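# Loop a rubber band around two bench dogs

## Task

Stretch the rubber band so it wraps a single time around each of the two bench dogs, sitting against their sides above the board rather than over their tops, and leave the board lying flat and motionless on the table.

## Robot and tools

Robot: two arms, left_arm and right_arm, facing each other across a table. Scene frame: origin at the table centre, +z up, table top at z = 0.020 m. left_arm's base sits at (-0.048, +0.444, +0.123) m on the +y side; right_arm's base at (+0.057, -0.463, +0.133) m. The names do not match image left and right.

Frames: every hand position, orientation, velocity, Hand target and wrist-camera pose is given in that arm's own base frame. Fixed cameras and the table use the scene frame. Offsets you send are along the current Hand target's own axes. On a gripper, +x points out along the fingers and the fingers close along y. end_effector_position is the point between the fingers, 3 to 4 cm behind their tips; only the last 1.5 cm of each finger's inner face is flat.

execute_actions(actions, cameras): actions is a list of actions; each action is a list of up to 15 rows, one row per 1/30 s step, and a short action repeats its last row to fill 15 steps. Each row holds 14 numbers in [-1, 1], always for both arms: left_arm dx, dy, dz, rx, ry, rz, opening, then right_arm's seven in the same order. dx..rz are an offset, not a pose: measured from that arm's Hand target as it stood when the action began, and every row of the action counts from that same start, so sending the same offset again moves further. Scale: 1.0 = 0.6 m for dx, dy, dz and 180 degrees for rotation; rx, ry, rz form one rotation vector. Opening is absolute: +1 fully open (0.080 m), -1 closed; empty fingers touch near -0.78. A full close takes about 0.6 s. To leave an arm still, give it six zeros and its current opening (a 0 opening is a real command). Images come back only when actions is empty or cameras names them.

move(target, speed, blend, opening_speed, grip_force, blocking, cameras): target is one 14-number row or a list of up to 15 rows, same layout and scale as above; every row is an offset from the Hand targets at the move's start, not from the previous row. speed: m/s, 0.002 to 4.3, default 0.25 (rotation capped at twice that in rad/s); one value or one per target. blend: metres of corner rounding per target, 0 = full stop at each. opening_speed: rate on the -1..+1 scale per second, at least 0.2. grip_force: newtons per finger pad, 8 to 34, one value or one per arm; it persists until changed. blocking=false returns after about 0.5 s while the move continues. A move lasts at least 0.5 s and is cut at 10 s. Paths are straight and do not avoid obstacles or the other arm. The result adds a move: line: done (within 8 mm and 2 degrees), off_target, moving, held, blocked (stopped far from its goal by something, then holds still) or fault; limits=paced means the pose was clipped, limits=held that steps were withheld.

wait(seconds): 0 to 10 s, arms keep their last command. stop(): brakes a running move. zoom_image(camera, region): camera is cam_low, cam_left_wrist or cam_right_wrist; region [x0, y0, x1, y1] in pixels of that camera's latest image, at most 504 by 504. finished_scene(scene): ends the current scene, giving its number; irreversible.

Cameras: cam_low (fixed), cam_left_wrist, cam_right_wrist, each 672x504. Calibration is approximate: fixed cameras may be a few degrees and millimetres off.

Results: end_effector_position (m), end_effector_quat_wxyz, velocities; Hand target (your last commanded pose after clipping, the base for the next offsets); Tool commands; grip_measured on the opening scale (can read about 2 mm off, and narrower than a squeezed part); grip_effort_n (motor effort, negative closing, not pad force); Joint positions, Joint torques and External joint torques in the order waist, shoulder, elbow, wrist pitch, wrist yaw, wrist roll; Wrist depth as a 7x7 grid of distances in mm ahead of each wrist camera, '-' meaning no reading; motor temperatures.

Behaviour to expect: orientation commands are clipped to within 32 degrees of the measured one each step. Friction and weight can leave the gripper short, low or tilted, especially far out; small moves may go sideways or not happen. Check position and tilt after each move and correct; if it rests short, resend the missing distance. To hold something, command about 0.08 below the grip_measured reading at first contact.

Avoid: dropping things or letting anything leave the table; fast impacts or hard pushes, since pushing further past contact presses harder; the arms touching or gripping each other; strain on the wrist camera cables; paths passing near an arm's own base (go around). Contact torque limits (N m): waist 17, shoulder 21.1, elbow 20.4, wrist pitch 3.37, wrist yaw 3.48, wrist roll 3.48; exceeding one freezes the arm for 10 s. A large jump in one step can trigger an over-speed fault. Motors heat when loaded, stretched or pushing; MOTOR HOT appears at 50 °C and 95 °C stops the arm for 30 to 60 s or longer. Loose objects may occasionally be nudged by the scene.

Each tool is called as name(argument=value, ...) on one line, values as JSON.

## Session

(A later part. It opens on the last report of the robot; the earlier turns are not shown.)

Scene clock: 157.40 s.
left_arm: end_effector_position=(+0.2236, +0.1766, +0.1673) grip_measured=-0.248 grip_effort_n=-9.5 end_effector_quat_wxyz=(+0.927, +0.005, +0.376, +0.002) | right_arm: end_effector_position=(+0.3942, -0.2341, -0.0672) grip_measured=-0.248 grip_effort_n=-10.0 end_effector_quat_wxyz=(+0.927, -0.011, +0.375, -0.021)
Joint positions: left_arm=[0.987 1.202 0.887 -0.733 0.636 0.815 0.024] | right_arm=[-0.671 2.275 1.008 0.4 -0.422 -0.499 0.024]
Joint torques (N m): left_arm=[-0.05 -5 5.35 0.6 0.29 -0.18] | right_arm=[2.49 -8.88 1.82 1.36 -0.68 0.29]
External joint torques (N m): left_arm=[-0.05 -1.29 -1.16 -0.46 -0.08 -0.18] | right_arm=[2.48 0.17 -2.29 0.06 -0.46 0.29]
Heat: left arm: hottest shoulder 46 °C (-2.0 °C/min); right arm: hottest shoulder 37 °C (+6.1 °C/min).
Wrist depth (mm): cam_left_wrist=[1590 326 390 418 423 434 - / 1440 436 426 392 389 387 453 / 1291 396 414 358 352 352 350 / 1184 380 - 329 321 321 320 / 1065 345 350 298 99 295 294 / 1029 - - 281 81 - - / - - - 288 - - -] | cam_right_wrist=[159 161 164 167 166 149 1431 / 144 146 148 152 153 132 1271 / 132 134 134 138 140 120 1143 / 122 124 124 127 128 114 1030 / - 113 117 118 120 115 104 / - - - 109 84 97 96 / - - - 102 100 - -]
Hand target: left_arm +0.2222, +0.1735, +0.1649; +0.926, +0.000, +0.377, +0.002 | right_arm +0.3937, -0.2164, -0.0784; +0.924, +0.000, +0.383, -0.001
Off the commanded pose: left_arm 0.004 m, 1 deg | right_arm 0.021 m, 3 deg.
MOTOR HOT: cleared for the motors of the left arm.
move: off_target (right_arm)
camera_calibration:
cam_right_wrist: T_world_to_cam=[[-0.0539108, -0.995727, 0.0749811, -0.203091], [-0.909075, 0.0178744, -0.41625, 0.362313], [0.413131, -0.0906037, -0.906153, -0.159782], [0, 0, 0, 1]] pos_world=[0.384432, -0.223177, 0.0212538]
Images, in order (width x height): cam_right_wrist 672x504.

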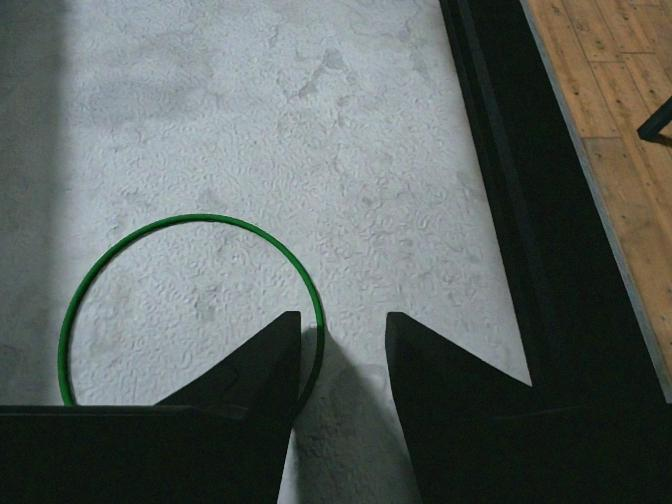

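move(target=[0,0,0,0,0,0,-0.25,0,-0.012,0,0,0,0,-1], cameras=["cam_right_wrist"], opening_speed=0.6, speed=0.05)

zoom_image(camera="cam_right_wrist", region=[200, 200, 480, 420])

Scene clock: 161.47 s.
left_arm: end_effector_position=(+0.2236, +0.1766, +0.1673) grip_measured=-0.248 grip_effort_n=-10.0 end_effector_quat_wxyz=(+0.927, +0.005, +0.376, +0.002) | right_arm: end_effector_position=(+0.3950, -0.2340, -0.0673) grip_measured=-0.756 grip_effort_n=-83.5 end_effector_quat_wxyz=(+0.927, -0.011, +0.374, -0.016)
Joint positions: left_arm=[0.987 1.202 0.887 -0.733 0.636 0.815 0.024] | right_arm=[-0.673 2.278 1.014 0.396 -0.433 -0.506 0.001]
Joint torques (N m): left_arm=[-0.18 -5 5.4 0.62 0.28 -0.2] | right_arm=[1.22 -8.22 3.6 0.3 -0.69 0.02]
External joint torques (N m): left_arm=[-0.17 -1.27 -1.16 -0.46 -0.09 -0.21] | right_arm=[1.27 0.94 -0.62 -1.02 -0.46 0.01]
Heat: left arm: hottest shoulder 45 °C (-4.0 °C/min); right arm: hottest shoulder 37 °C (+6.1 °C/min).
Wrist depth (mm): cam_left_wrist=[1578 328 364 433 442 435 510 / 1440 447 418 389 387 387 433 / 1291 414 417 359 353 351 352 / 1190 - 379 331 320 320 321 / 1104 - - 295 98 296 294 / 1044 - - 272 81 - - / - - - 288 - - -] | cam_right_wrist=[160 162 165 167 166 149 1396 / 145 147 149 152 153 131 1271 / 133 134 135 138 139 120 1167 / 123 124 125 127 128 116 1039 / 114 113 115 119 120 116 102 / - 109 - 74 - 112 95 / - - - - - - -]
Hand target: left_arm +0.2222, +0.1735, +0.1649; +0.926, +0.000, +0.377, +0.002 | right_arm +0.3939, -0.2236, -0.0782; +0.924, +0.000, +0.383, -0.001
Off the commanded pose: left_arm 0.004 m, 1 deg | right_arm 0.015 m, 2 deg.
move: off_target (right_arm)
camera_calibration:
cam_right_wrist: T_world_to_cam=[[-0.0448695, -0.996441, 0.0713564, -0.206856], [-0.907953, 0.0108848, -0.418931, 0.360687], [0.416663, -0.0835855, -0.90521, -0.159868], [0, 0, 0, 1]] pos_world=[0.384817, -0.223409, 0.021149]
Images, in order (width x height): cam_right_wrist 672x504.

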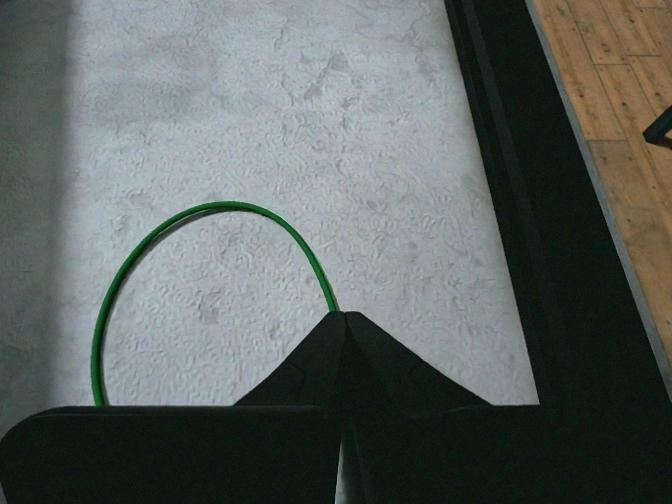

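Scaled by 1.800 from the camera's 672x504 image, which has a finer 960x720 frame.

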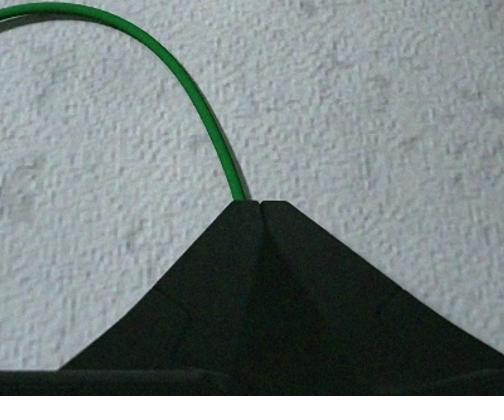

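move(target=[0,0,0,0,0,0,-0.25,-0.07,0,0.07,0,0,0,-1], cameras=["cam_right_wrist","cam_low"], speed=0.1)

Scene clock: 164.17 s.
left_arm: end_effector_position=(+0.2236, +0.1766, +0.1673) grip_measured=-0.248 grip_effort_n=-9.5 end_effector_quat_wxyz=(+0.927, +0.005, +0.376, +0.002) | right_arm: end_effector_position=(+0.3917, -0.2229, -0.0252) grip_measured=-0.756 grip_effort_n=-83.5 end_effector_quat_wxyz=(+0.921, +0.002, +0.390, -0.001)
Joint positions: left_arm=[0.987 1.202 0.887 -0.733 0.636 0.815 0.024] | right_arm=[-0.66 2.122 1.017 0.188 -0.44 -0.504 0.001]
Joint torques (N m): left_arm=[-0.22 -4.95 5.45 0.65 0.27 -0.18] | right_arm=[0.09 -12.08 4.66 0.77 -0.37 0.03]
External joint torques (N m): left_arm=[-0.19 -1.24 -1.05 -0.41 -0.09 -0.19] | right_arm=[0.04 -3.31 -0.12 -0.47 -0.13 0.03]
Heat: left arm: hottest shoulder 44 °C (-6.1 °C/min); right arm: hottest shoulder 37 °C (+5.1 °C/min).
Wrist depth (mm): cam_left_wrist=[1602 361 352 500 432 411 - / 1459 468 - 391 387 387 - / 1284 - - 352 350 349 356 / 1197 371 - 319 319 321 319 / 1098 344 349 294 98 293 292 / 1024 - - 275 81 - - / - - - 292 - - -] | cam_right_wrist=[196 215 217 217 214 215 1379 / 189 197 197 198 199 177 1250 / 177 182 182 182 183 165 1121 / 164 168 168 169 170 153 1044 / 154 154 157 160 158 142 968 / - 148 - 74 75 144 152 / - - - - - - -]
Hand target: left_arm +0.2222, +0.1735, +0.1649; +0.926, +0.000, +0.377, +0.002 | right_arm +0.3938, -0.2235, -0.0189; +0.924, +0.000, +0.383, -0.001
Off the commanded pose: left_arm 0.004 m, 1 deg | right_arm 0.007 m, 1 deg.
move: done
camera_calibration:
cam_right_wrist: T_world_to_cam=[[-0.0267158, -0.998941, 0.0374665, -0.207468], [-0.921729, 0.0101095, -0.387704, 0.381275], [0.386914, -0.0448917, -0.921022, -0.0996356], [0, 0, 0, 1]] pos_world=[0.38444, -0.215575, 0.0638281]
Images, in order (width x height): cam_low 672x504, cam_right_wrist 672x504.

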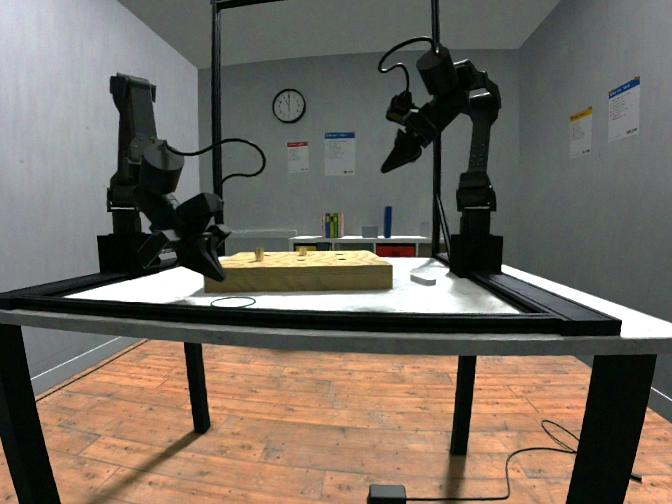

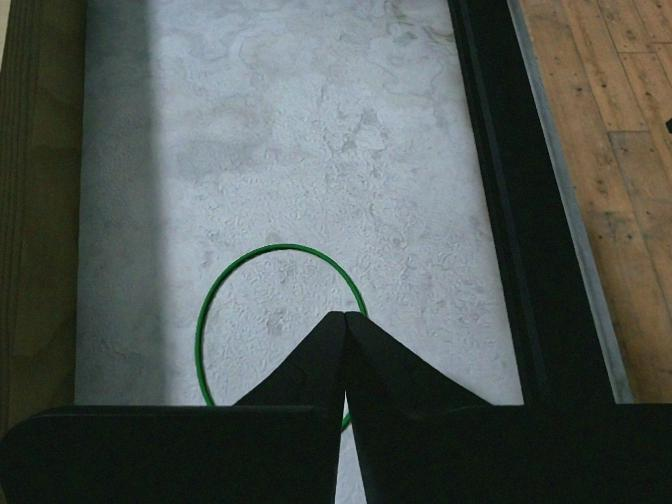

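move(target=[0,0,0,0,0,0,-0.25,0.041,-0.019,-0.006,0,0.1667,0,-0.25], cameras=["cam_right_wrist"], speed=0.15)

Scene clock: 172.70 s.
left_arm: end_effector_position=(+0.2236, +0.1766, +0.1673) grip_measured=-0.248 grip_effort_n=-9.5 end_effector_quat_wxyz=(+0.927, +0.005, +0.376, +0.002) | right_arm: end_effector_position=(+0.4059, -0.2346, -0.0356) grip_measured=-0.254 grip_effort_n=16.5 end_effector_quat_wxyz=(+0.793, +0.002, +0.609, -0.004)
Joint positions: left_arm=[0.987 1.202 0.887 -0.733 0.636 0.815 0.024] | right_arm=[-0.568 2.317 1.573 -0.603 -0.136 -0.544 0.024]
Joint torques (N m): left_arm=[-0.24 -5.02 5.39 0.6 0.29 -0.18] | right_arm=[0.19 -10.88 6.72 0.19 -0.04 -0.02]
External joint torques (N m): left_arm=[-0.26 -1.31 -1.14 -0.47 -0.07 -0.18] | right_arm=[0.18 -0.22 1.25 -0.52 0.08 -0.02]
Motor temperatures (°C): left_arm=[24 42 31 28 29 25] | right_arm=[22 38 29 27 27 30]
Heat: left arm: hottest shoulder 42 °C (-8.0 °C/min); right arm: hottest shoulder 38 °C (+6.0 °C/min).
Wrist depth (mm): cam_left_wrist=[1626 277 324 442 419 418 516 / 1459 397 435 387 388 386 436 / 1291 391 418 359 352 351 358 / 1204 370 - 320 319 321 319 / 1110 347 - 293 98 293 294 / 1029 - - 281 81 - - / - - - 292 - - -] | cam_right_wrist=[- 125 126 126 127 125 128 / - 128 129 130 129 129 130 / 130 131 132 132 132 131 133 / 133 134 134 134 135 126 948 / 136 136 136 137 137 135 140 / - - - 140 83 119 989 / - - - 144 - - -]
Hand target: left_arm +0.2222, +0.1735, +0.1649; +0.926, +0.000, +0.377, +0.002 | right_arm +0.4086, -0.2351, -0.0388; +0.793, +0.000, +0.609, -0.001
Off the commanded pose: left_arm 0.004 m, 1 deg | right_arm 0.004 m, 0 deg.
move: done
camera_calibration:
cam_right_wrist: T_world_to_cam=[[-0.00969125, -0.998831, 0.0473507, -0.22488], [-0.993825, 0.0148553, 0.109957, 0.438458], [-0.110532, -0.0459927, -0.992808, 0.0839651], [0, 0, 0, 1]] pos_world=[0.442852, -0.227269, 0.0457978]
Images, in order (width x height): cam_right_wrist 672x504.

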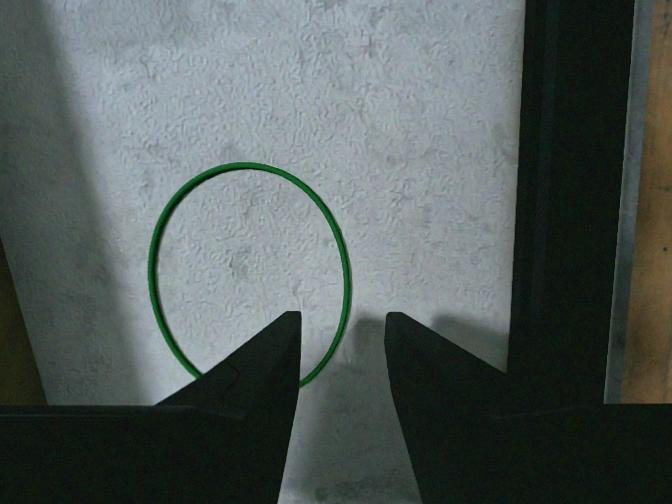

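move(target=[0,0,0,0,0,0,-0.25,0.0354,-0.003,-0.0095,0,0,0,-0.25], cameras=["cam_right_wrist"], speed=0.06)

Scene clock: 175.80 s.
left_arm: end_effector_position=(+0.2236, +0.1766, +0.1673) grip_measured=-0.248 grip_effort_n=-9.5 end_effector_quat_wxyz=(+0.927, +0.005, +0.376, +0.002) | right_arm: end_effector_position=(+0.4089, -0.2365, -0.0548) grip_measured=-0.254 grip_effort_n=17.0 end_effector_quat_wxyz=(+0.794, +0.001, +0.608, -0.004)
Joint positions: left_arm=[0.987 1.202 0.887 -0.733 0.636 0.815 0.024] | right_arm=[-0.568 2.365 1.573 -0.552 -0.136 -0.545 0.024]
Joint torques (N m): left_arm=[-0.2 -5 5.44 0.62 0.29 -0.19] | right_arm=[-0.19 -11.1 5.11 0.9 -0.09 -0.1]
External joint torques (N m): left_arm=[-0.18 -1.29 -1.11 -0.46 -0.07 -0.2] | right_arm=[-0.1 -0.31 -0.26 0.17 0.02 -0.11]
Heat: left arm: hottest shoulder 41 °C (-9.0 °C/min); right arm: hottest shoulder 39 °C (+7.0 °C/min).
Wrist depth (mm): cam_left_wrist=[353 301 345 395 423 423 - / 1430 292 371 390 390 386 454 / 1276 396 424 352 349 352 363 / 1164 374 - 316 319 319 319 / 1087 346 353 295 99 294 293 / 1029 - - 271 81 - - / - - - 288 - - -] | cam_right_wrist=[- 108 108 108 109 108 90 / - 110 110 110 110 112 92 / - 112 112 113 113 112 94 / - 114 115 115 116 115 96 / 116 117 117 117 117 117 98 / - - - 119 83 99 100 / - - - 123 - - -]
Hand target: left_arm +0.2222, +0.1735, +0.1649; +0.926, +0.000, +0.377, +0.002 | right_arm +0.4086, -0.2369, -0.0608; +0.793, +0.000, +0.609, -0.001
Off the commanded pose: left_arm 0.004 m, 1 deg | right_arm 0.006 m, 0 deg.
move: done
camera_calibration:
cam_right_wrist: T_world_to_cam=[[-0.00827987, -0.998763, 0.0490309, -0.226297], [-0.99408, 0.0135335, 0.107807, 0.443324], [-0.108337, -0.047848, -0.992962, 0.0638448], [0, 0, 0, 1]] pos_world=[0.445742, -0.228962, 0.0266977]
Images, in order (width x height): cam_right_wrist 672x504.

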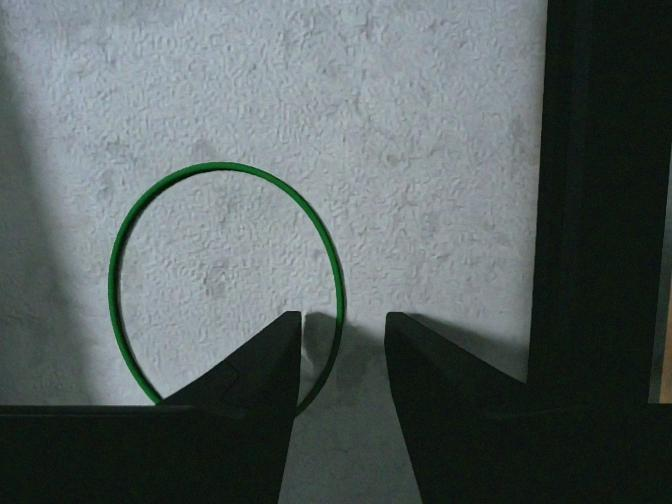

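move(target=[0,0,0,0,0,0,-0.25,0.0145,0,-0.0039,0,0,0,-0.25], cameras=["cam_right_wrist"], speed=0.04)

Scene clock: 178.30 s.
left_arm: end_effector_position=(+0.2236, +0.1766, +0.1673) grip_measured=-0.248 grip_effort_n=-10.0 end_effector_quat_wxyz=(+0.927, +0.005, +0.376, +0.002) | right_arm: end_effector_position=(+0.4114, -0.2381, -0.0590) grip_measured=-0.254 grip_effort_n=16.5 end_effector_quat_wxyz=(+0.797, -0.002, +0.604, -0.006)
Joint positions: left_arm=[0.987 1.202 0.887 -0.733 0.636 0.815 0.024] | right_arm=[-0.568 2.377 1.573 -0.529 -0.136 -0.545 0.024]
Joint torques (N m): left_arm=[-0.18 -5.08 5.34 0.61 0.3 -0.14] | right_arm=[-0.2 -10.43 4.42 1.13 -0.1 -0.12]
External joint torques (N m): left_arm=[-0.16 -1.34 -1.18 -0.45 -0.07 -0.15] | right_arm=[-0.2 0.48 -0.92 0.41 0.02 -0.12]
Heat: left arm: hottest shoulder 41 °C (-9.1 °C/min); right arm: hottest shoulder 39 °C (+7.1 °C/min).
Wrist depth (mm): cam_left_wrist=[1590 301 364 401 423 430 497 / 1393 293 353 392 390 389 442 / 1291 388 - 349 353 353 350 / 1197 369 - 328 322 319 319 / 1076 349 - 300 98 295 294 / 1039 - - 281 81 - - / - - - 296 - - -] | cam_right_wrist=[- 104 105 106 106 106 88 / 106 106 107 - 108 108 90 / 108 108 109 109 110 110 91 / 110 110 111 111 112 108 93 / - 112 112 114 114 114 95 / - - - 115 83 96 96 / - - - 118 - - -]
Hand target: left_arm +0.2222, +0.1735, +0.1649; +0.926, +0.000, +0.377, +0.002 | right_arm +0.4086, -0.2369, -0.0698; +0.793, +0.000, +0.609, -0.001
Off the commanded pose: left_arm 0.004 m, 1 deg | right_arm 0.011 m, 1 deg.
move: off_target (right_arm)
camera_calibration:
cam_right_wrist: T_world_to_cam=[[-0.00879151, -0.99845, 0.0549614, -0.227093], [-0.995052, 0.014175, 0.0983426, 0.446218], [-0.0989692, -0.0538249, -0.993634, 0.0544449], [0, 0, 0, 1]] pos_world=[0.447402, -0.230136, 0.0226974]
Images, in order (width x height): cam_right_wrist 672x504.

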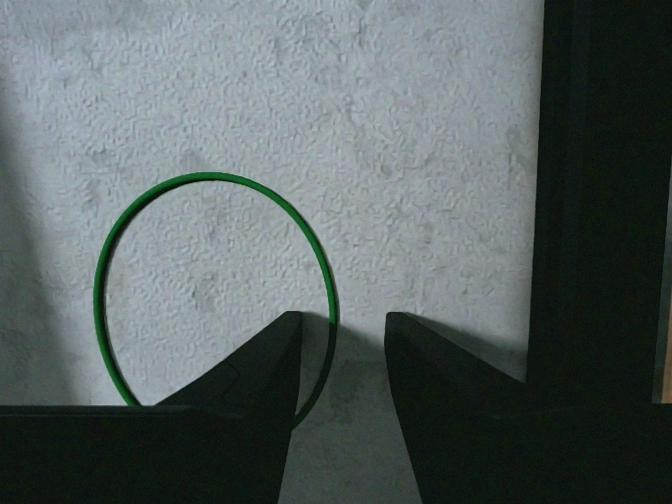

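move(target=[0,0,0,0,0,0,-0.25,0,0,0,0,0,0,-1], cameras=["cam_right_wrist"], opening_speed=0.6, speed=0.05)

move(target=[0,0,0,0,0,0,-0.25,-0.1,0,0.027,0,0,0,-1], cameras=["cam_right_wrist","cam_low"], speed=0.1)

zoom_image(camera="cam_low", region=[180, 140, 300, 320])

Scene clock: 184.10 s.
left_arm: end_effector_position=(+0.2236, +0.1766, +0.1673) grip_measured=-0.248 grip_effort_n=-9.5 end_effector_quat_wxyz=(+0.927, +0.005, +0.376, +0.002) | right_arm: end_effector_position=(+0.4117, -0.2391, -0.0591) grip_measured=-0.755 grip_effort_n=-83.5 end_effector_quat_wxyz=(+0.798, -0.002, +0.603, -0.007)
Joint positions: left_arm=[0.987 1.202 0.887 -0.733 0.636 0.815 0.024] | right_arm=[-0.569 2.377 1.573 -0.525 -0.136 -0.545 0.001]
Joint torques (N m): left_arm=[-0.24 -5.06 5.41 0.62 0.28 -0.18] | right_arm=[-0.11 -10.48 4.41 0.69 -0.12 -0.09]
External joint torques (N m): left_arm=[-0.25 -1.36 -1.09 -0.44 -0.08 -0.18] | right_arm=[-0.05 0.24 -0.85 -0.03 -0.01 -0.09]
Heat: left arm: hottest shoulder 39 °C (-12.2 °C/min); right arm: hottest shoulder 41 °C (+8.1 °C/min).
Wrist depth (mm): cam_left_wrist=[1544 301 358 421 438 425 505 / 1420 293 437 389 387 387 462 / 1268 405 438 353 350 349 352 / 1190 371 - 319 320 321 318 / 1065 349 - 296 98 293 293 / - - - 272 81 - - / - - - 293 - - -] | cam_right_wrist=[- 105 105 106 106 106 88 / 106 107 107 - 109 109 90 / 108 108 109 110 110 110 92 / 110 110 111 112 112 106 94 / - 113 113 113 114 114 95 / - 114 - 74 - 116 97 / - - - - - - -]
Hand target: left_arm +0.2222, +0.1735, +0.1649; +0.926, +0.000, +0.377, +0.002 | right_arm +0.4086, -0.2370, -0.0697; +0.793, +0.000, +0.609, -0.001
Off the commanded pose: left_arm 0.004 m, 1 deg | right_arm 0.011 m, 1 deg.
move: off_target (right_arm)
camera_calibration:
cam_right_wrist: T_world_to_cam=[[-0.0104597, -0.998318, 0.0570202, -0.227252], [-0.995338, 0.0158625, 0.0951399, 0.446907], [-0.0958844, -0.0557592, -0.99383, 0.0525824], [0, 0, 0, 1]] pos_world=[0.447488, -0.231027, 0.0226971]
Images, in order (width x height): cam_right_wrist 672x504.

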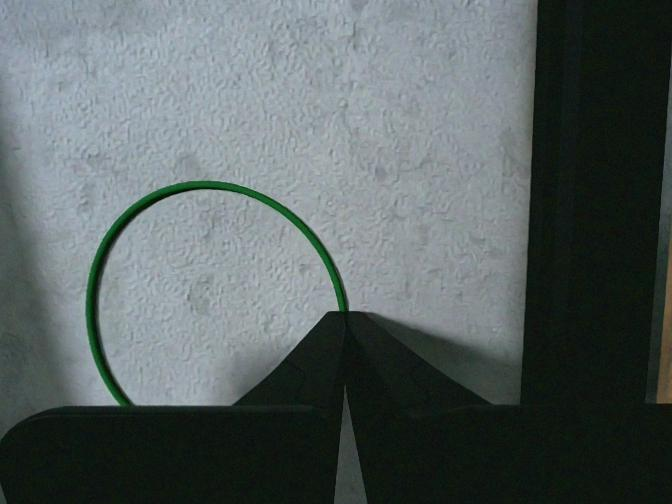

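Scene clock: 185.37 s.
left_arm: end_effector_position=(+0.2236, +0.1766, +0.1673) grip_measured=-0.248 grip_effort_n=-10.0 end_effector_quat_wxyz=(+0.927, +0.005, +0.376, +0.002) | right_arm: end_effector_position=(+0.4042, -0.2346, -0.0157) grip_measured=-0.756 grip_effort_n=-83.5 end_effector_quat_wxyz=(+0.787, +0.007, +0.617, +0.000)
Joint positions: left_arm=[0.987 1.202 0.887 -0.733 0.636 0.815 0.024] | right_arm=[-0.569 2.293 1.624 -0.703 -0.135 -0.545 0.001]
Joint torques (N m): left_arm=[-0.16 -5.03 5.43 0.6 0.31 -0.18] | right_arm=[0.07 -13.99 6.58 0.19 -0.12 -0.11]
External joint torques (N m): left_arm=[-0.18 -1.36 -1.07 -0.47 -0.04 -0.18] | right_arm=[0.06 -3.35 0.97 -0.47 0 -0.11]
Heat: left arm: hottest shoulder 39 °C (-13.1 °C/min); right arm: hottest shoulder 42 °C (+9.1 °C/min).
Wrist depth (mm): cam_left_wrist=[325 259 309 497 429 430 - / 1440 377 456 390 389 389 - / 1307 - 405 350 352 352 358 / 1218 - 375 325 321 321 321 / 1076 348 353 298 98 294 294 / 1019 - - 274 81 - - / - - - 293 - - -] | cam_right_wrist=[142 143 142 143 143 127 889 / 146 147 147 147 146 128 914 / 150 150 148 151 150 137 929 / 154 153 154 154 154 135 952 / 156 158 157 156 158 138 994 / - 161 - 74 75 141 1016 / - - - - - - -]
Hand target: left_arm +0.2222, +0.1735, +0.1649; +0.926, +0.000, +0.377, +0.002 | right_arm +0.4087, -0.2369, -0.0076; +0.793, +0.000, +0.609, -0.001
Off the commanded pose: left_arm 0.004 m, 1 deg | right_arm 0.010 m, 1 deg.
move: off_target (right_arm)
camera_calibration:
cam_right_wrist: T_world_to_cam=[[-0.00913344, -0.999319, 0.0357485, -0.226439], [-0.991175, 0.0137753, 0.131839, 0.433626], [-0.132242, -0.0342289, -0.990626, 0.115048], [0, 0, 0, 1]] pos_world=[0.442946, -0.22832, 0.0648959]
Images, in order (width x height): cam_low 672x504, cam_right_wrist 672x504.

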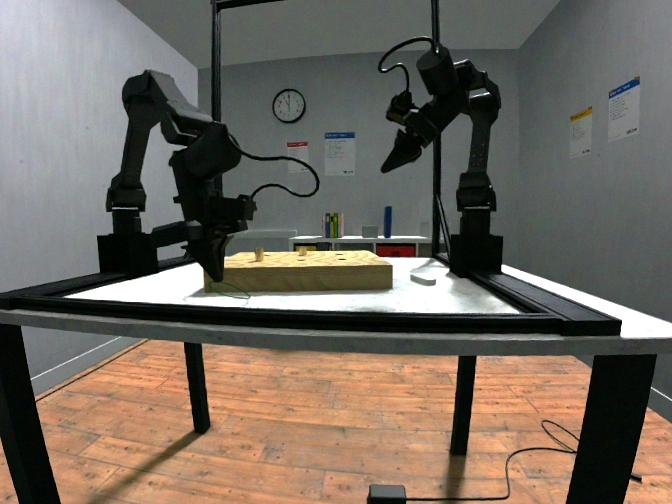

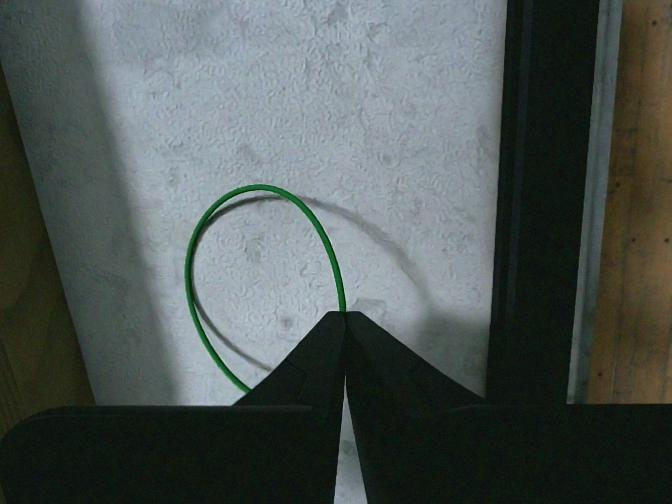

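Scaled by 2.800 from the camera's 672x504 image, which has a finer 960x720 frame.

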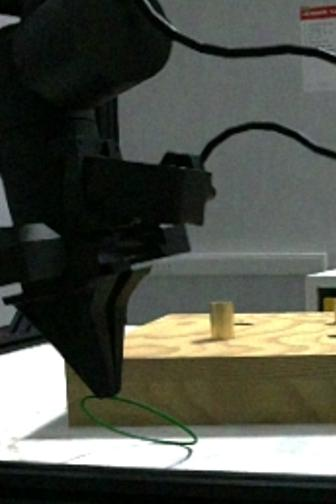

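move(target=[0,0,0,0,0,0,-0.25,-0.16,0,0.043,0,0,0,-1], cameras=["cam_right_wrist","cam_low"], speed=0.12)

zoom_image(camera="cam_low", region=[180, 140, 300, 320])

Scene clock: 189.57 s.
left_arm: end_effector_position=(+0.2236, +0.1766, +0.1673) grip_measured=-0.248 grip_effort_n=-9.5 end_effector_quat_wxyz=(+0.927, +0.005, +0.376, +0.002) | right_arm: end_effector_position=(+0.4055, -0.2354, +0.0832) grip_measured=-0.756 grip_effort_n=-83.5 end_effector_quat_wxyz=(+0.787, +0.007, +0.618, +0.000)
Joint positions: left_arm=[0.987 1.202 0.887 -0.733 0.636 0.815 0.024] | right_arm=[-0.569 2.195 1.868 -1.045 -0.135 -0.545 0.001]
Joint torques (N m): left_arm=[-0.19 -5.13 5.37 0.61 0.28 -0.17] | right_arm=[-0.1 -13.88 7.58 0.18 -0.12 -0.1]
External joint torques (N m): left_arm=[-0.19 -1.42 -1.13 -0.45 -0.09 -0.17] | right_arm=[-0.1 -3.46 1.63 -0.46 -0.01 -0.11]
Motor temperatures (°C): left_arm=[24 39 31 28 29 25] | right_arm=[22 44 30 27 26 30]
Heat: left arm: hottest shoulder 39 °C (-14.1 °C/min); right arm: hottest shoulder 44 °C (+9.1 °C/min).
Wrist depth (mm): cam_left_wrist=[1578 1411 521 434 424 439 - / 1430 1384 - 389 390 387 - / 1276 407 - 352 350 349 346 / 1204 354 365 319 320 319 319 / 1076 346 352 296 98 295 294 / 1019 - - 272 81 - - / - - - 76 - - -] | cam_right_wrist=[197 236 236 236 235 994 985 / 194 241 242 241 241 1020 1016 / 198 245 248 248 245 1044 1044 / 203 226 252 251 252 1068 1084 / 208 219 261 257 242 1094 1089 / 213 214 - 74 75 1115 1115 / - - - - - - -]
Hand target: left_arm +0.2222, +0.1735, +0.1649; +0.926, +0.000, +0.377, +0.002 | right_arm +0.4087, -0.2369, +0.0919; +0.793, +0.000, +0.609, -0.001
Off the commanded pose: left_arm 0.004 m, 1 deg | right_arm 0.009 m, 1 deg.
move: off_target (right_arm)
camera_calibration:
cam_right_wrist: T_world_to_cam=[[-0.00914923, -0.999333, 0.0353534, -0.230694], [-0.991109, 0.0137557, 0.132338, 0.421873], [-0.132736, -0.0338283, -0.990574, 0.213482], [0, 0, 0, 1]] pos_world=[0.444348, -0.229122, 0.163796]
Images, in order (width x height): cam_low 672x504, cam_right_wrist 672x504.

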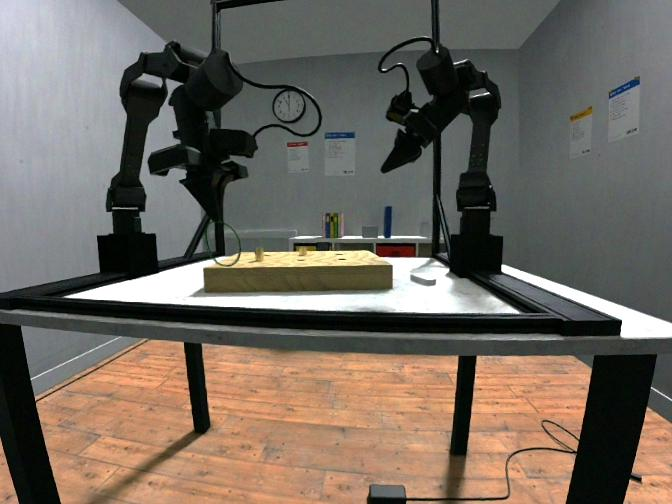

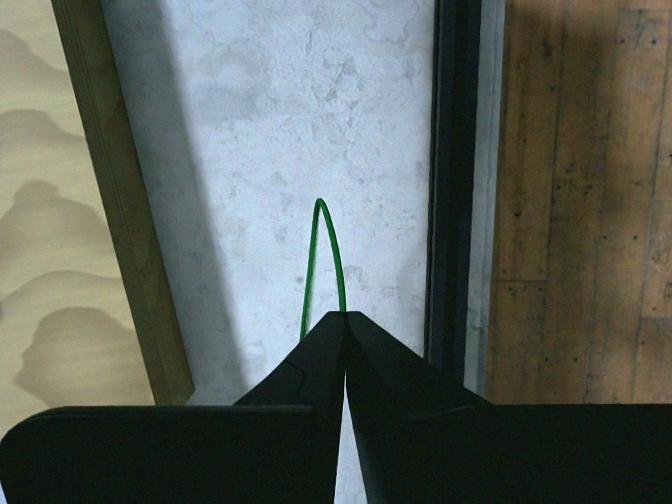

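Scaled by 2.800 from the camera's 672x504 image, which has a finer 960x720 frame.

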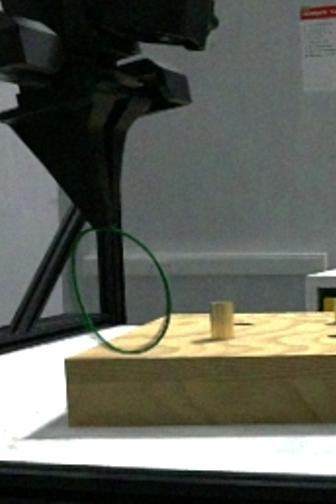

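move(target=[[0,0,0,0,0,0,-0.25,-0.0644,0,0.0173,0,0,0,-1],[0,0,0,0,0,0,-0.25,-0.0644,0.342,0.0173,0,0,0,-1]], cameras=["cam_right_wrist","cam_low"], speed=0.12, blend=0.02)

zoom_image(camera="cam_low", region=[180, 140, 360, 320])

Scene clock: 197.73 s.
left_arm: end_effector_position=(+0.2236, +0.1766, +0.1673) grip_measured=-0.248 grip_effort_n=-9.5 end_effector_quat_wxyz=(+0.927, +0.005, +0.376, +0.002) | right_arm: end_effector_position=(+0.4104, -0.0315, +0.1292) grip_measured=-0.756 grip_effort_n=-83.5 end_effector_quat_wxyz=(+0.790, -0.004, +0.614, +0.002)
Joint positions: left_arm=[0.987 1.202 0.887 -0.733 0.636 0.815 0.024] | right_arm=[-0.083 1.902 1.613 -1.033 -0.018 -0.088 0.001]
Joint torques (N m): left_arm=[-0.17 -5.06 5.45 0.64 0.26 -0.18] | right_arm=[-0.15 -12.42 4.52 1.01 0.01 0.19]
External joint torques (N m): left_arm=[-0.15 -1.33 -1.05 -0.42 -0.11 -0.19] | right_arm=[-0.1 -3.86 -1.59 0.26 0.02 0.18]
Heat: left arm: hottest shoulder 38 °C (-17.1 °C/min); right arm: hottest shoulder 45 °C (+7.0 °C/min).
Wrist depth (mm): cam_left_wrist=[1590 1614 - 515 422 430 - / 1449 1384 - 388 389 390 - / 1284 400 - 358 353 350 350 / 1177 371 367 325 320 318 320 / 1076 - 352 302 98 293 293 / 1024 - - 268 81 - - / - - - 293 - - -] | cam_right_wrist=[231 232 234 236 240 290 293 / 235 238 239 242 247 297 300 / 241 243 245 248 250 304 306 / 248 248 251 254 256 310 313 / 251 255 257 257 262 317 320 / 257 259 - 74 75 326 329 / - - - - - - -]
Hand target: left_arm +0.2222, +0.1735, +0.1649; +0.926, +0.000, +0.377, +0.002 | right_arm +0.4090, -0.0315, +0.1316; +0.793, +0.000, +0.609, +0.000
Off the commanded pose: left_arm 0.004 m, 1 deg | right_arm 0.003 m, 1 deg.
move: done
camera_calibration:
cam_right_wrist: T_world_to_cam=[[0.00642156, -0.998743, 0.0497158, -0.0366507], [-0.992477, -0.000287004, 0.122428, 0.419201], [-0.12226, -0.050128, -0.991231, 0.261891], [0, 0, 0, 1]] pos_world=[0.448302, -0.0233562, 0.210095]
Images, in order (width x height): cam_low 672x504, cam_right_wrist 672x504.

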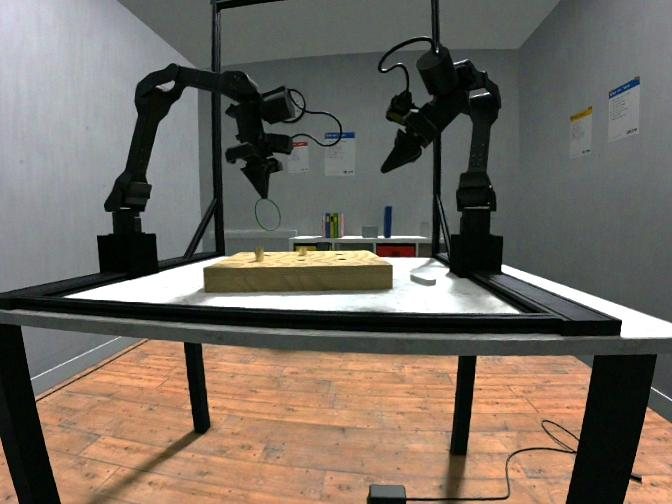

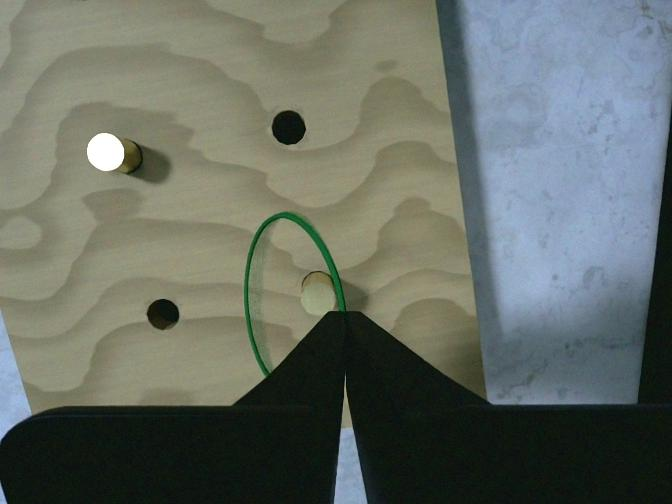

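Scaled by 2.800 from the camera's 672x504 image, which has a finer 960x720 frame.

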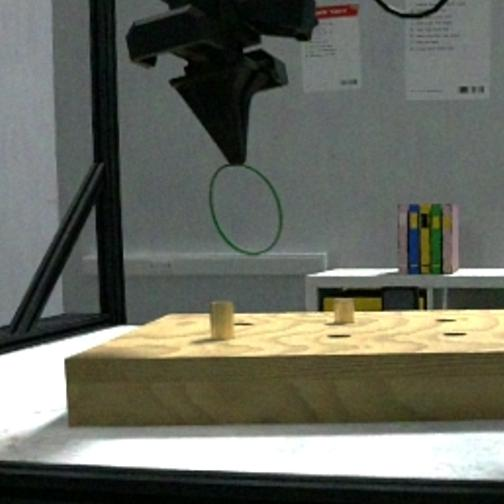

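move(target=[[0,0,0,0,0,0,-0.25,-0.005,0.026,-0.019,0,0,0,-1],[0,0,0,0,0,0,-0.25,0.127,0.026,-0.0547,0,0,0,-1]], cameras=["cam_right_wrist","cam_low"], speed=0.1)

zoom_image(camera="cam_low", region=[180, 180, 300, 300])

Scene clock: 206.70 s.
left_arm: end_effector_position=(+0.2236, +0.1766, +0.1673) grip_measured=-0.248 grip_effort_n=-9.5 end_effector_quat_wxyz=(+0.927, +0.005, +0.376, +0.002) | right_arm: end_effector_position=(+0.3988, -0.0167, +0.0564) grip_measured=-0.756 grip_effort_n=-83.5 end_effector_quat_wxyz=(+0.797, -0.004, +0.604, +0.000)
Joint positions: left_arm=[0.987 1.202 0.887 -0.733 0.636 0.815 0.024] | right_arm=[-0.045 1.894 1.3 -0.704 -0.008 -0.05 0.001]
Joint torques (N m): left_arm=[-0.03 -5 5.36 0.63 0.27 -0.14] | right_arm=[-0.01 -9.02 4.3 1.07 0.04 0.15]
External joint torques (N m): left_arm=[-0.03 -1.33 -1.1 -0.41 -0.09 -0.14] | right_arm=[-0.02 -0.71 -1.59 0.27 0.05 0.14]
Heat: left arm: hottest shoulder 37 °C (-14.1 °C/min); right arm: hottest shoulder 46 °C (+9.0 °C/min).
Wrist depth (mm): cam_left_wrist=[1626 1567 - 426 413 435 496 / 1430 1366 - 392 383 387 465 / 1299 388 407 350 349 352 358 / 1204 377 - 326 319 321 319 / 1071 339 352 294 98 292 295 / 1024 - - 266 81 - - / - - - 288 - - -] | cam_right_wrist=[166 167 169 170 172 175 226 / 168 170 172 174 175 178 230 / 172 173 176 177 179 181 235 / 175 177 179 180 183 184 240 / 179 180 181 153 185 189 244 / 182 183 - 74 75 191 248 / - - - - - - -]
Hand target: left_arm +0.2222, +0.1735, +0.1649; +0.926, +0.000, +0.377, +0.002 | right_arm +0.3971, -0.0160, +0.0496; +0.793, +0.000, +0.609, -0.001
Off the commanded pose: left_arm 0.004 m, 1 deg | right_arm 0.007 m, 1 deg.
move: done
camera_calibration:
cam_right_wrist: T_world_to_cam=[[0.00388072, -0.998648, 0.0518346, -0.0173819], [-0.995055, 0.00128843, 0.0993201, 0.418947], [-0.0992526, -0.0519637, -0.993705, 0.17994], [0, 0, 0, 1]] pos_world=[0.434803, -0.00854782, 0.138098]
Images, in order (width x height): cam_low 672x504, cam_right_wrist 672x504.

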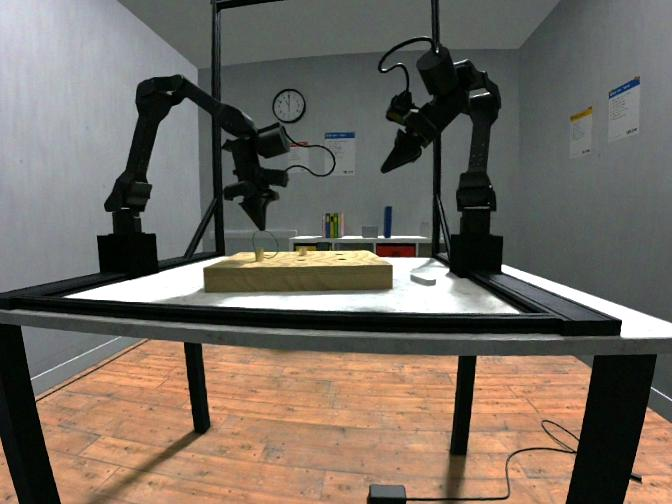

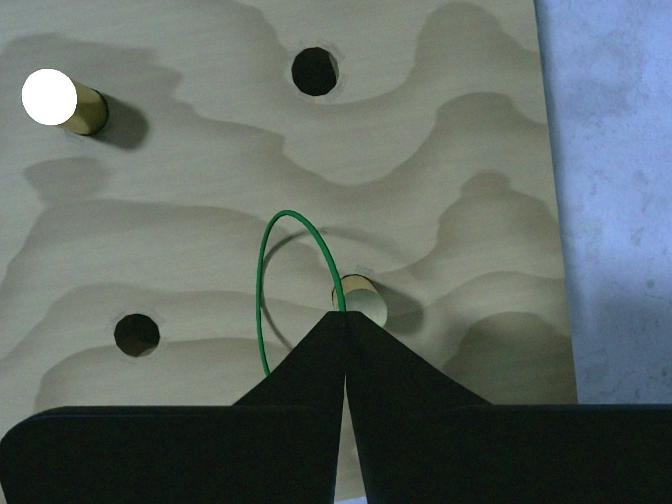

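Scaled by 4.200 from the camera's 672x504 image, which has a finer 960x720 frame.

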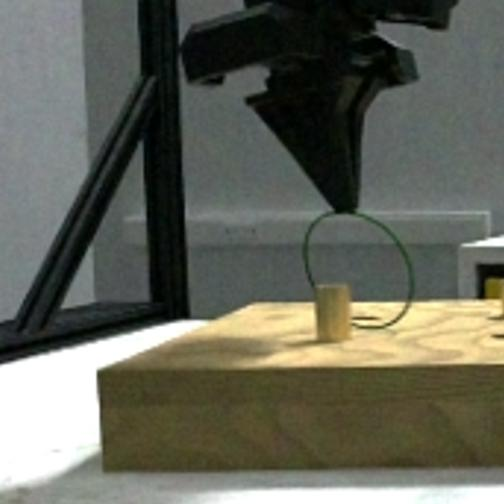

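move(target=[[0,0,0,0,0,0,-0.25,0.0193,0,-0.0052,0,0,0,-1],[0,0,0,0,0,0,-0.25,0.0563,-0.0467,-0.0151,0,0,0,-1]], cameras=["cam_right_wrist","cam_low"], speed=0.08)

zoom_image(camera="cam_low", region=[180, 180, 300, 300])

Scene clock: 212.57 s.
left_arm: end_effector_position=(+0.2236, +0.1766, +0.1673) grip_measured=-0.248 grip_effort_n=-10.0 end_effector_quat_wxyz=(+0.927, +0.005, +0.376, +0.002) | right_arm: end_effector_position=(+0.3996, -0.0455, +0.0220) grip_measured=-0.756 grip_effort_n=-83.5 end_effector_quat_wxyz=(+0.797, +0.001, +0.604, -0.006)
Joint positions: left_arm=[0.987 1.202 0.887 -0.733 0.636 0.815 0.024] | right_arm=[-0.122 1.956 1.238 -0.579 -0.024 -0.11 0.001]
Joint torques (N m): left_arm=[-0.19 -4.99 5.43 0.62 0.29 -0.17] | right_arm=[0.19 -8.85 4.02 1.08 -0.13 -0.13]
External joint torques (N m): left_arm=[-0.18 -1.34 -0.98 -0.41 -0.07 -0.17] | right_arm=[0.23 -0.41 -1.56 0.29 -0.1 -0.13]
Heat: left arm: hottest shoulder 36 °C (-12.1 °C/min); right arm: hottest shoulder 45 °C (+9.1 °C/min).
Wrist depth (mm): cam_left_wrist=[1590 1522 - 424 415 424 165 / 1430 465 456 387 387 389 441 / 1307 402 - 352 350 352 358 / 1164 365 - 325 321 321 318 / 1076 339 - 299 98 294 294 / 1034 - - 273 81 - - / - - - 287 - - -] | cam_right_wrist=[134 135 137 138 139 189 192 / 136 138 139 140 142 192 195 / 139 140 142 143 145 147 199 / 142 143 144 146 147 149 203 / 145 146 146 147 150 152 207 / 147 148 - 74 75 154 211 / - - - - - - -]
Hand target: left_arm +0.2222, +0.1735, +0.1649; +0.926, +0.000, +0.377, +0.002 | right_arm +0.3970, -0.0441, +0.0146; +0.793, +0.000, +0.609, -0.001
Off the commanded pose: left_arm 0.004 m, 1 deg | right_arm 0.008 m, 1 deg.
move: done
camera_calibration:
cam_right_wrist: T_world_to_cam=[[-0.0118295, -0.998587, 0.0518167, -0.0380227], [-0.995109, 0.0168393, 0.0973413, 0.423901], [-0.0980763, -0.0504117, -0.993901, 0.143969], [0, 0, 0, 1]] pos_world=[0.435498, -0.0378494, 0.103798]
Images, in order (width x height): cam_low 672x504, cam_right_wrist 672x504.

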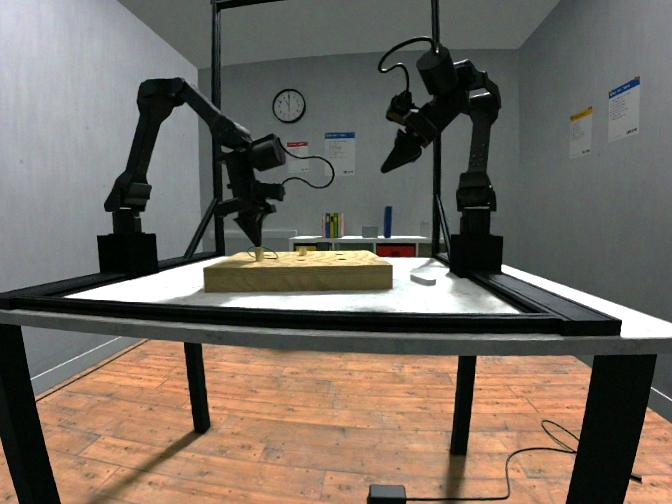

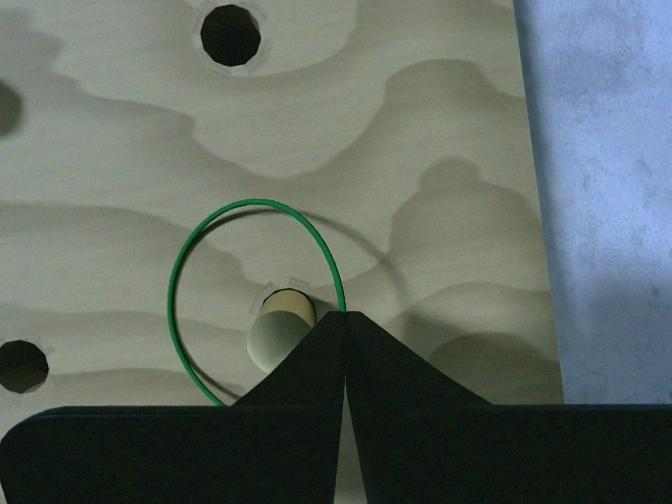

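Scaled by 4.200 from the camera's 672x504 image, which has a finer 960x720 frame.

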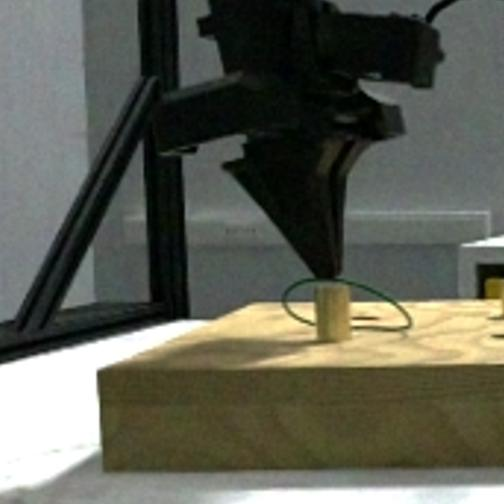

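move(target=[[0,0,0,0,0,0,-0.25,0.005,-0.0367,-0.0013,0,0,0,-1],[0,0,0,0,0,0,-0.25,0.0435,-0.0367,-0.0117,0,0,0,-1]], cameras=["cam_right_wrist","cam_low"], speed=0.08)

zoom_image(camera="cam_low", region=[180, 180, 300, 300])

Scene clock: 218.10 s.
left_arm: end_effector_position=(+0.2236, +0.1766, +0.1673) grip_measured=-0.248 grip_effort_n=-10.0 end_effector_quat_wxyz=(+0.927, +0.005, +0.376, +0.002) | right_arm: end_effector_position=(+0.3994, -0.0676, -0.0060) grip_measured=-0.756 grip_effort_n=-83.5 end_effector_quat_wxyz=(+0.796, +0.000, +0.605, -0.006)
Joint positions: left_arm=[0.987 1.202 0.887 -0.733 0.636 0.815 0.024] | right_arm=[-0.182 2.022 1.209 -0.488 -0.04 -0.168 0.001]
Joint torques (N m): left_arm=[-0.23 -4.99 5.45 0.61 0.26 -0.16] | right_arm=[0.03 -9.25 3.88 1.05 -0.14 -0.1]
External joint torques (N m): left_arm=[-0.2 -1.28 -1.06 -0.45 -0.11 -0.16] | right_arm=[0.03 -0.59 -1.47 0.26 -0.1 -0.1]
Heat: left arm: hottest shoulder 36 °C (-10.2 °C/min); right arm: hottest shoulder 45 °C (+8.1 °C/min).
Wrist depth (mm): cam_left_wrist=[1652 1590 308 261 419 411 - / 1449 472 475 389 388 382 - / 1276 389 - 352 352 350 352 / 1204 - 380 327 321 322 321 / 1087 - - 295 98 294 294 / 1039 - - 282 81 - - / - - - 76 - - -] | cam_right_wrist=[- 109 110 111 112 161 163 / 110 111 112 113 114 164 167 / - 113 114 115 116 168 170 / 115 115 117 118 119 171 174 / 117 117 118 119 121 122 177 / - 89 - 74 75 124 180 / - - - - - - -]
Hand target: left_arm +0.2222, +0.1735, +0.1649; +0.926, +0.000, +0.377, +0.002 | right_arm +0.3970, -0.0660, -0.0124; +0.793, +0.000, +0.609, +0.000
Off the commanded pose: left_arm 0.004 m, 1 deg | right_arm 0.007 m, 1 deg.
move: done
camera_calibration:
cam_right_wrist: T_world_to_cam=[[-0.0113603, -0.998565, 0.052331, -0.058874], [-0.994845, 0.0165609, 0.100045, 0.426784], [-0.100768, -0.0509247, -0.993606, 0.116057], [0, 0, 0, 1]] pos_world=[0.43561, -0.0599473, 0.0756979]
Images, in order (width x height): cam_low 672x504, cam_right_wrist 672x504.

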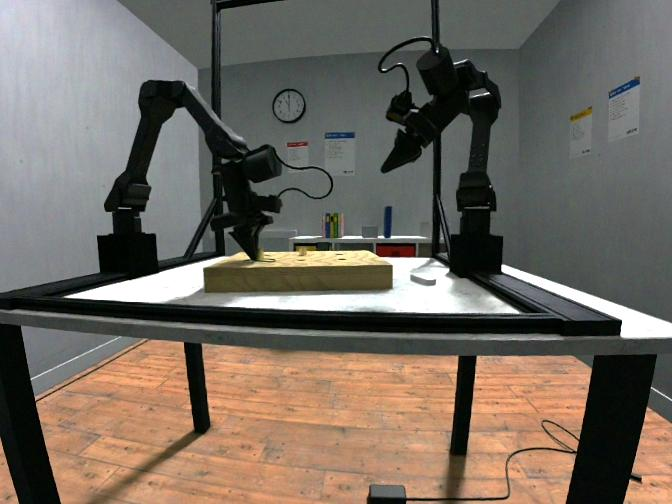

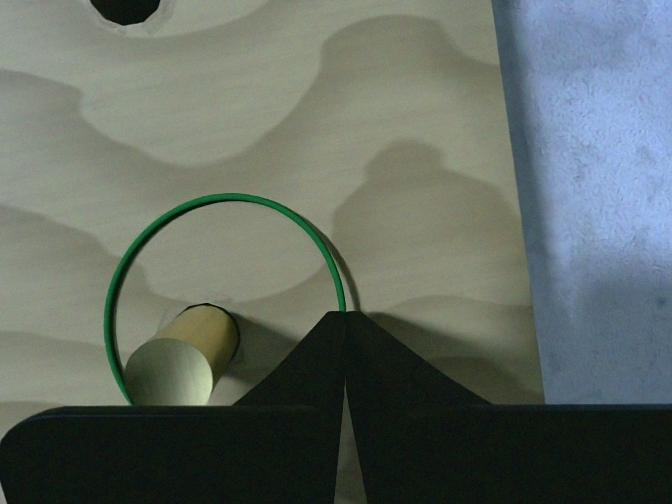

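Scaled by 4.200 from the camera's 672x504 image, which has a finer 960x720 frame.

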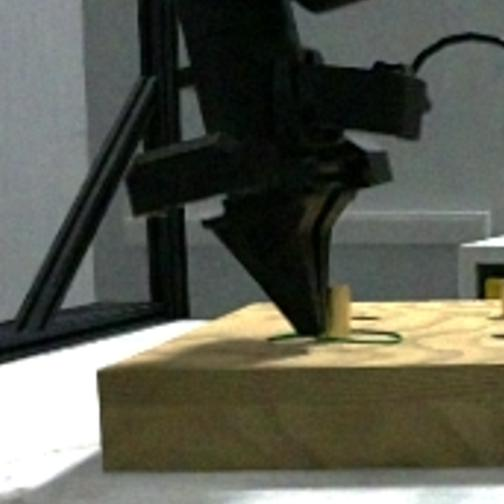

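move(target=[[0,0,0,0,0,0,-0.25,0.011,0,-0.003,0,0,0,-1],[0,0,0,0,0,0,-0.25,0.011,0,-0.003,0,0,0,-0.55],[0,0,0,0,0,0,-0.25,-0.15,0,0.04,0,0,0,-0.55]], cameras=["cam_right_wrist","cam_low"], speed=0.08)

zoom_image(camera="cam_low", region=[180, 180, 300, 300])

Scene clock: 227.40 s.
left_arm: end_effector_position=(+0.2236, +0.1766, +0.1673) grip_measured=-0.248 grip_effort_n=-9.5 end_effector_quat_wxyz=(+0.927, +0.005, +0.376, +0.002) | right_arm: end_effector_position=(+0.3923, -0.0663, +0.0723) grip_measured=-0.553 grip_effort_n=16.5 end_effector_quat_wxyz=(+0.785, +0.003, +0.619, -0.004)
Joint positions: left_arm=[0.987 1.202 0.887 -0.733 0.636 0.815 0.024] | right_arm=[-0.182 1.899 1.382 -0.822 -0.04 -0.168 0.01]
Joint torques (N m): left_arm=[-0.17 -4.99 5.44 0.63 0.26 -0.17] | right_arm=[0.06 -11.59 7.27 0.22 -0.13 -0.1]
External joint torques (N m): left_arm=[-0.19 -1.29 -1.06 -0.43 -0.1 -0.17] | right_arm=[0.02 -3.2 1.35 -0.5 -0.1 -0.1]
Heat: left arm: hottest shoulder 35 °C (-8.1 °C/min); right arm: hottest shoulder 45 °C (+8.1 °C/min).
Wrist depth (mm): cam_left_wrist=[1590 1614 - 427 435 436 546 / 1420 473 471 390 389 387 470 / 1261 383 - 353 352 349 358 / 1177 364 - 329 321 319 320 / 1071 345 - 295 98 294 295 / 1019 - - 277 81 - - / - - - 292 - - -] | cam_right_wrist=[178 179 181 182 229 232 235 / 182 184 185 187 235 239 240 / 187 188 189 191 194 245 247 / 192 193 193 196 199 252 254 / 198 199 199 199 202 259 261 / 201 202 - 89 - 264 267 / - - - - - - -]
Hand target: left_arm +0.2222, +0.1735, +0.1649; +0.926, +0.000, +0.377, +0.002 | right_arm +0.3969, -0.0660, +0.0808; +0.793, +0.000, +0.609, +0.000
Off the commanded pose: left_arm 0.004 m, 1 deg | right_arm 0.010 m, 2 deg.
move: off_target (right_arm)
camera_calibration:
cam_right_wrist: T_world_to_cam=[[-0.00957682, -0.9989, 0.045898, -0.0619832], [-0.990468, 0.0157834, 0.136836, 0.407409], [-0.13741, -0.0441501, -0.98953, 0.20767], [0, 0, 0, 1]] pos_world=[0.431468, -0.0591767, 0.152593]
Images, in order (width x height): cam_low 672x504, cam_right_wrist 672x504.

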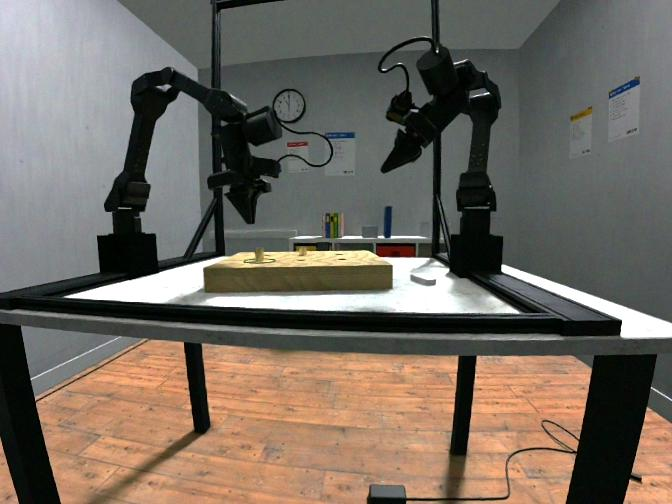

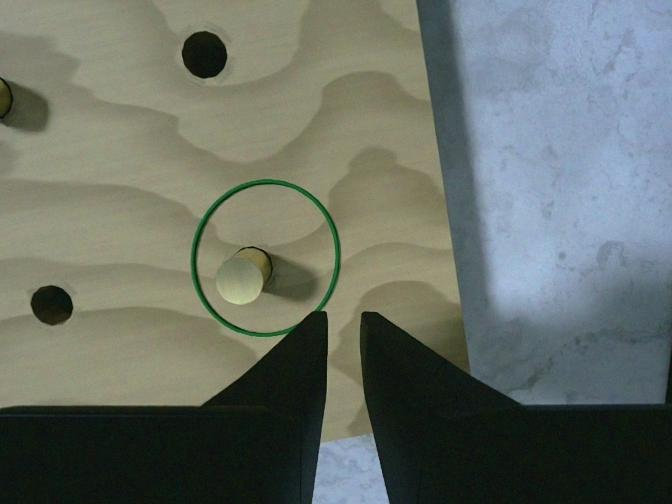

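Scaled by 4.200 from the camera's 672x504 image, which has a finer 960x720 frame.

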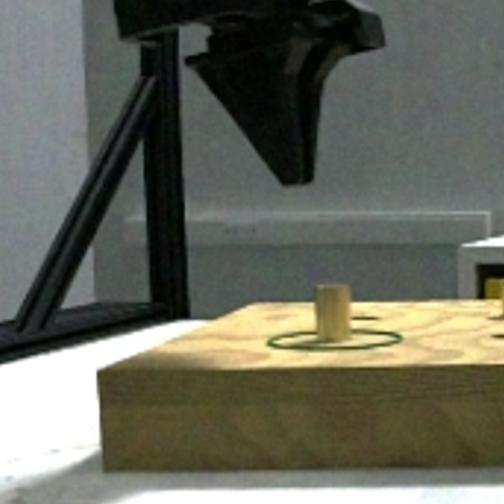

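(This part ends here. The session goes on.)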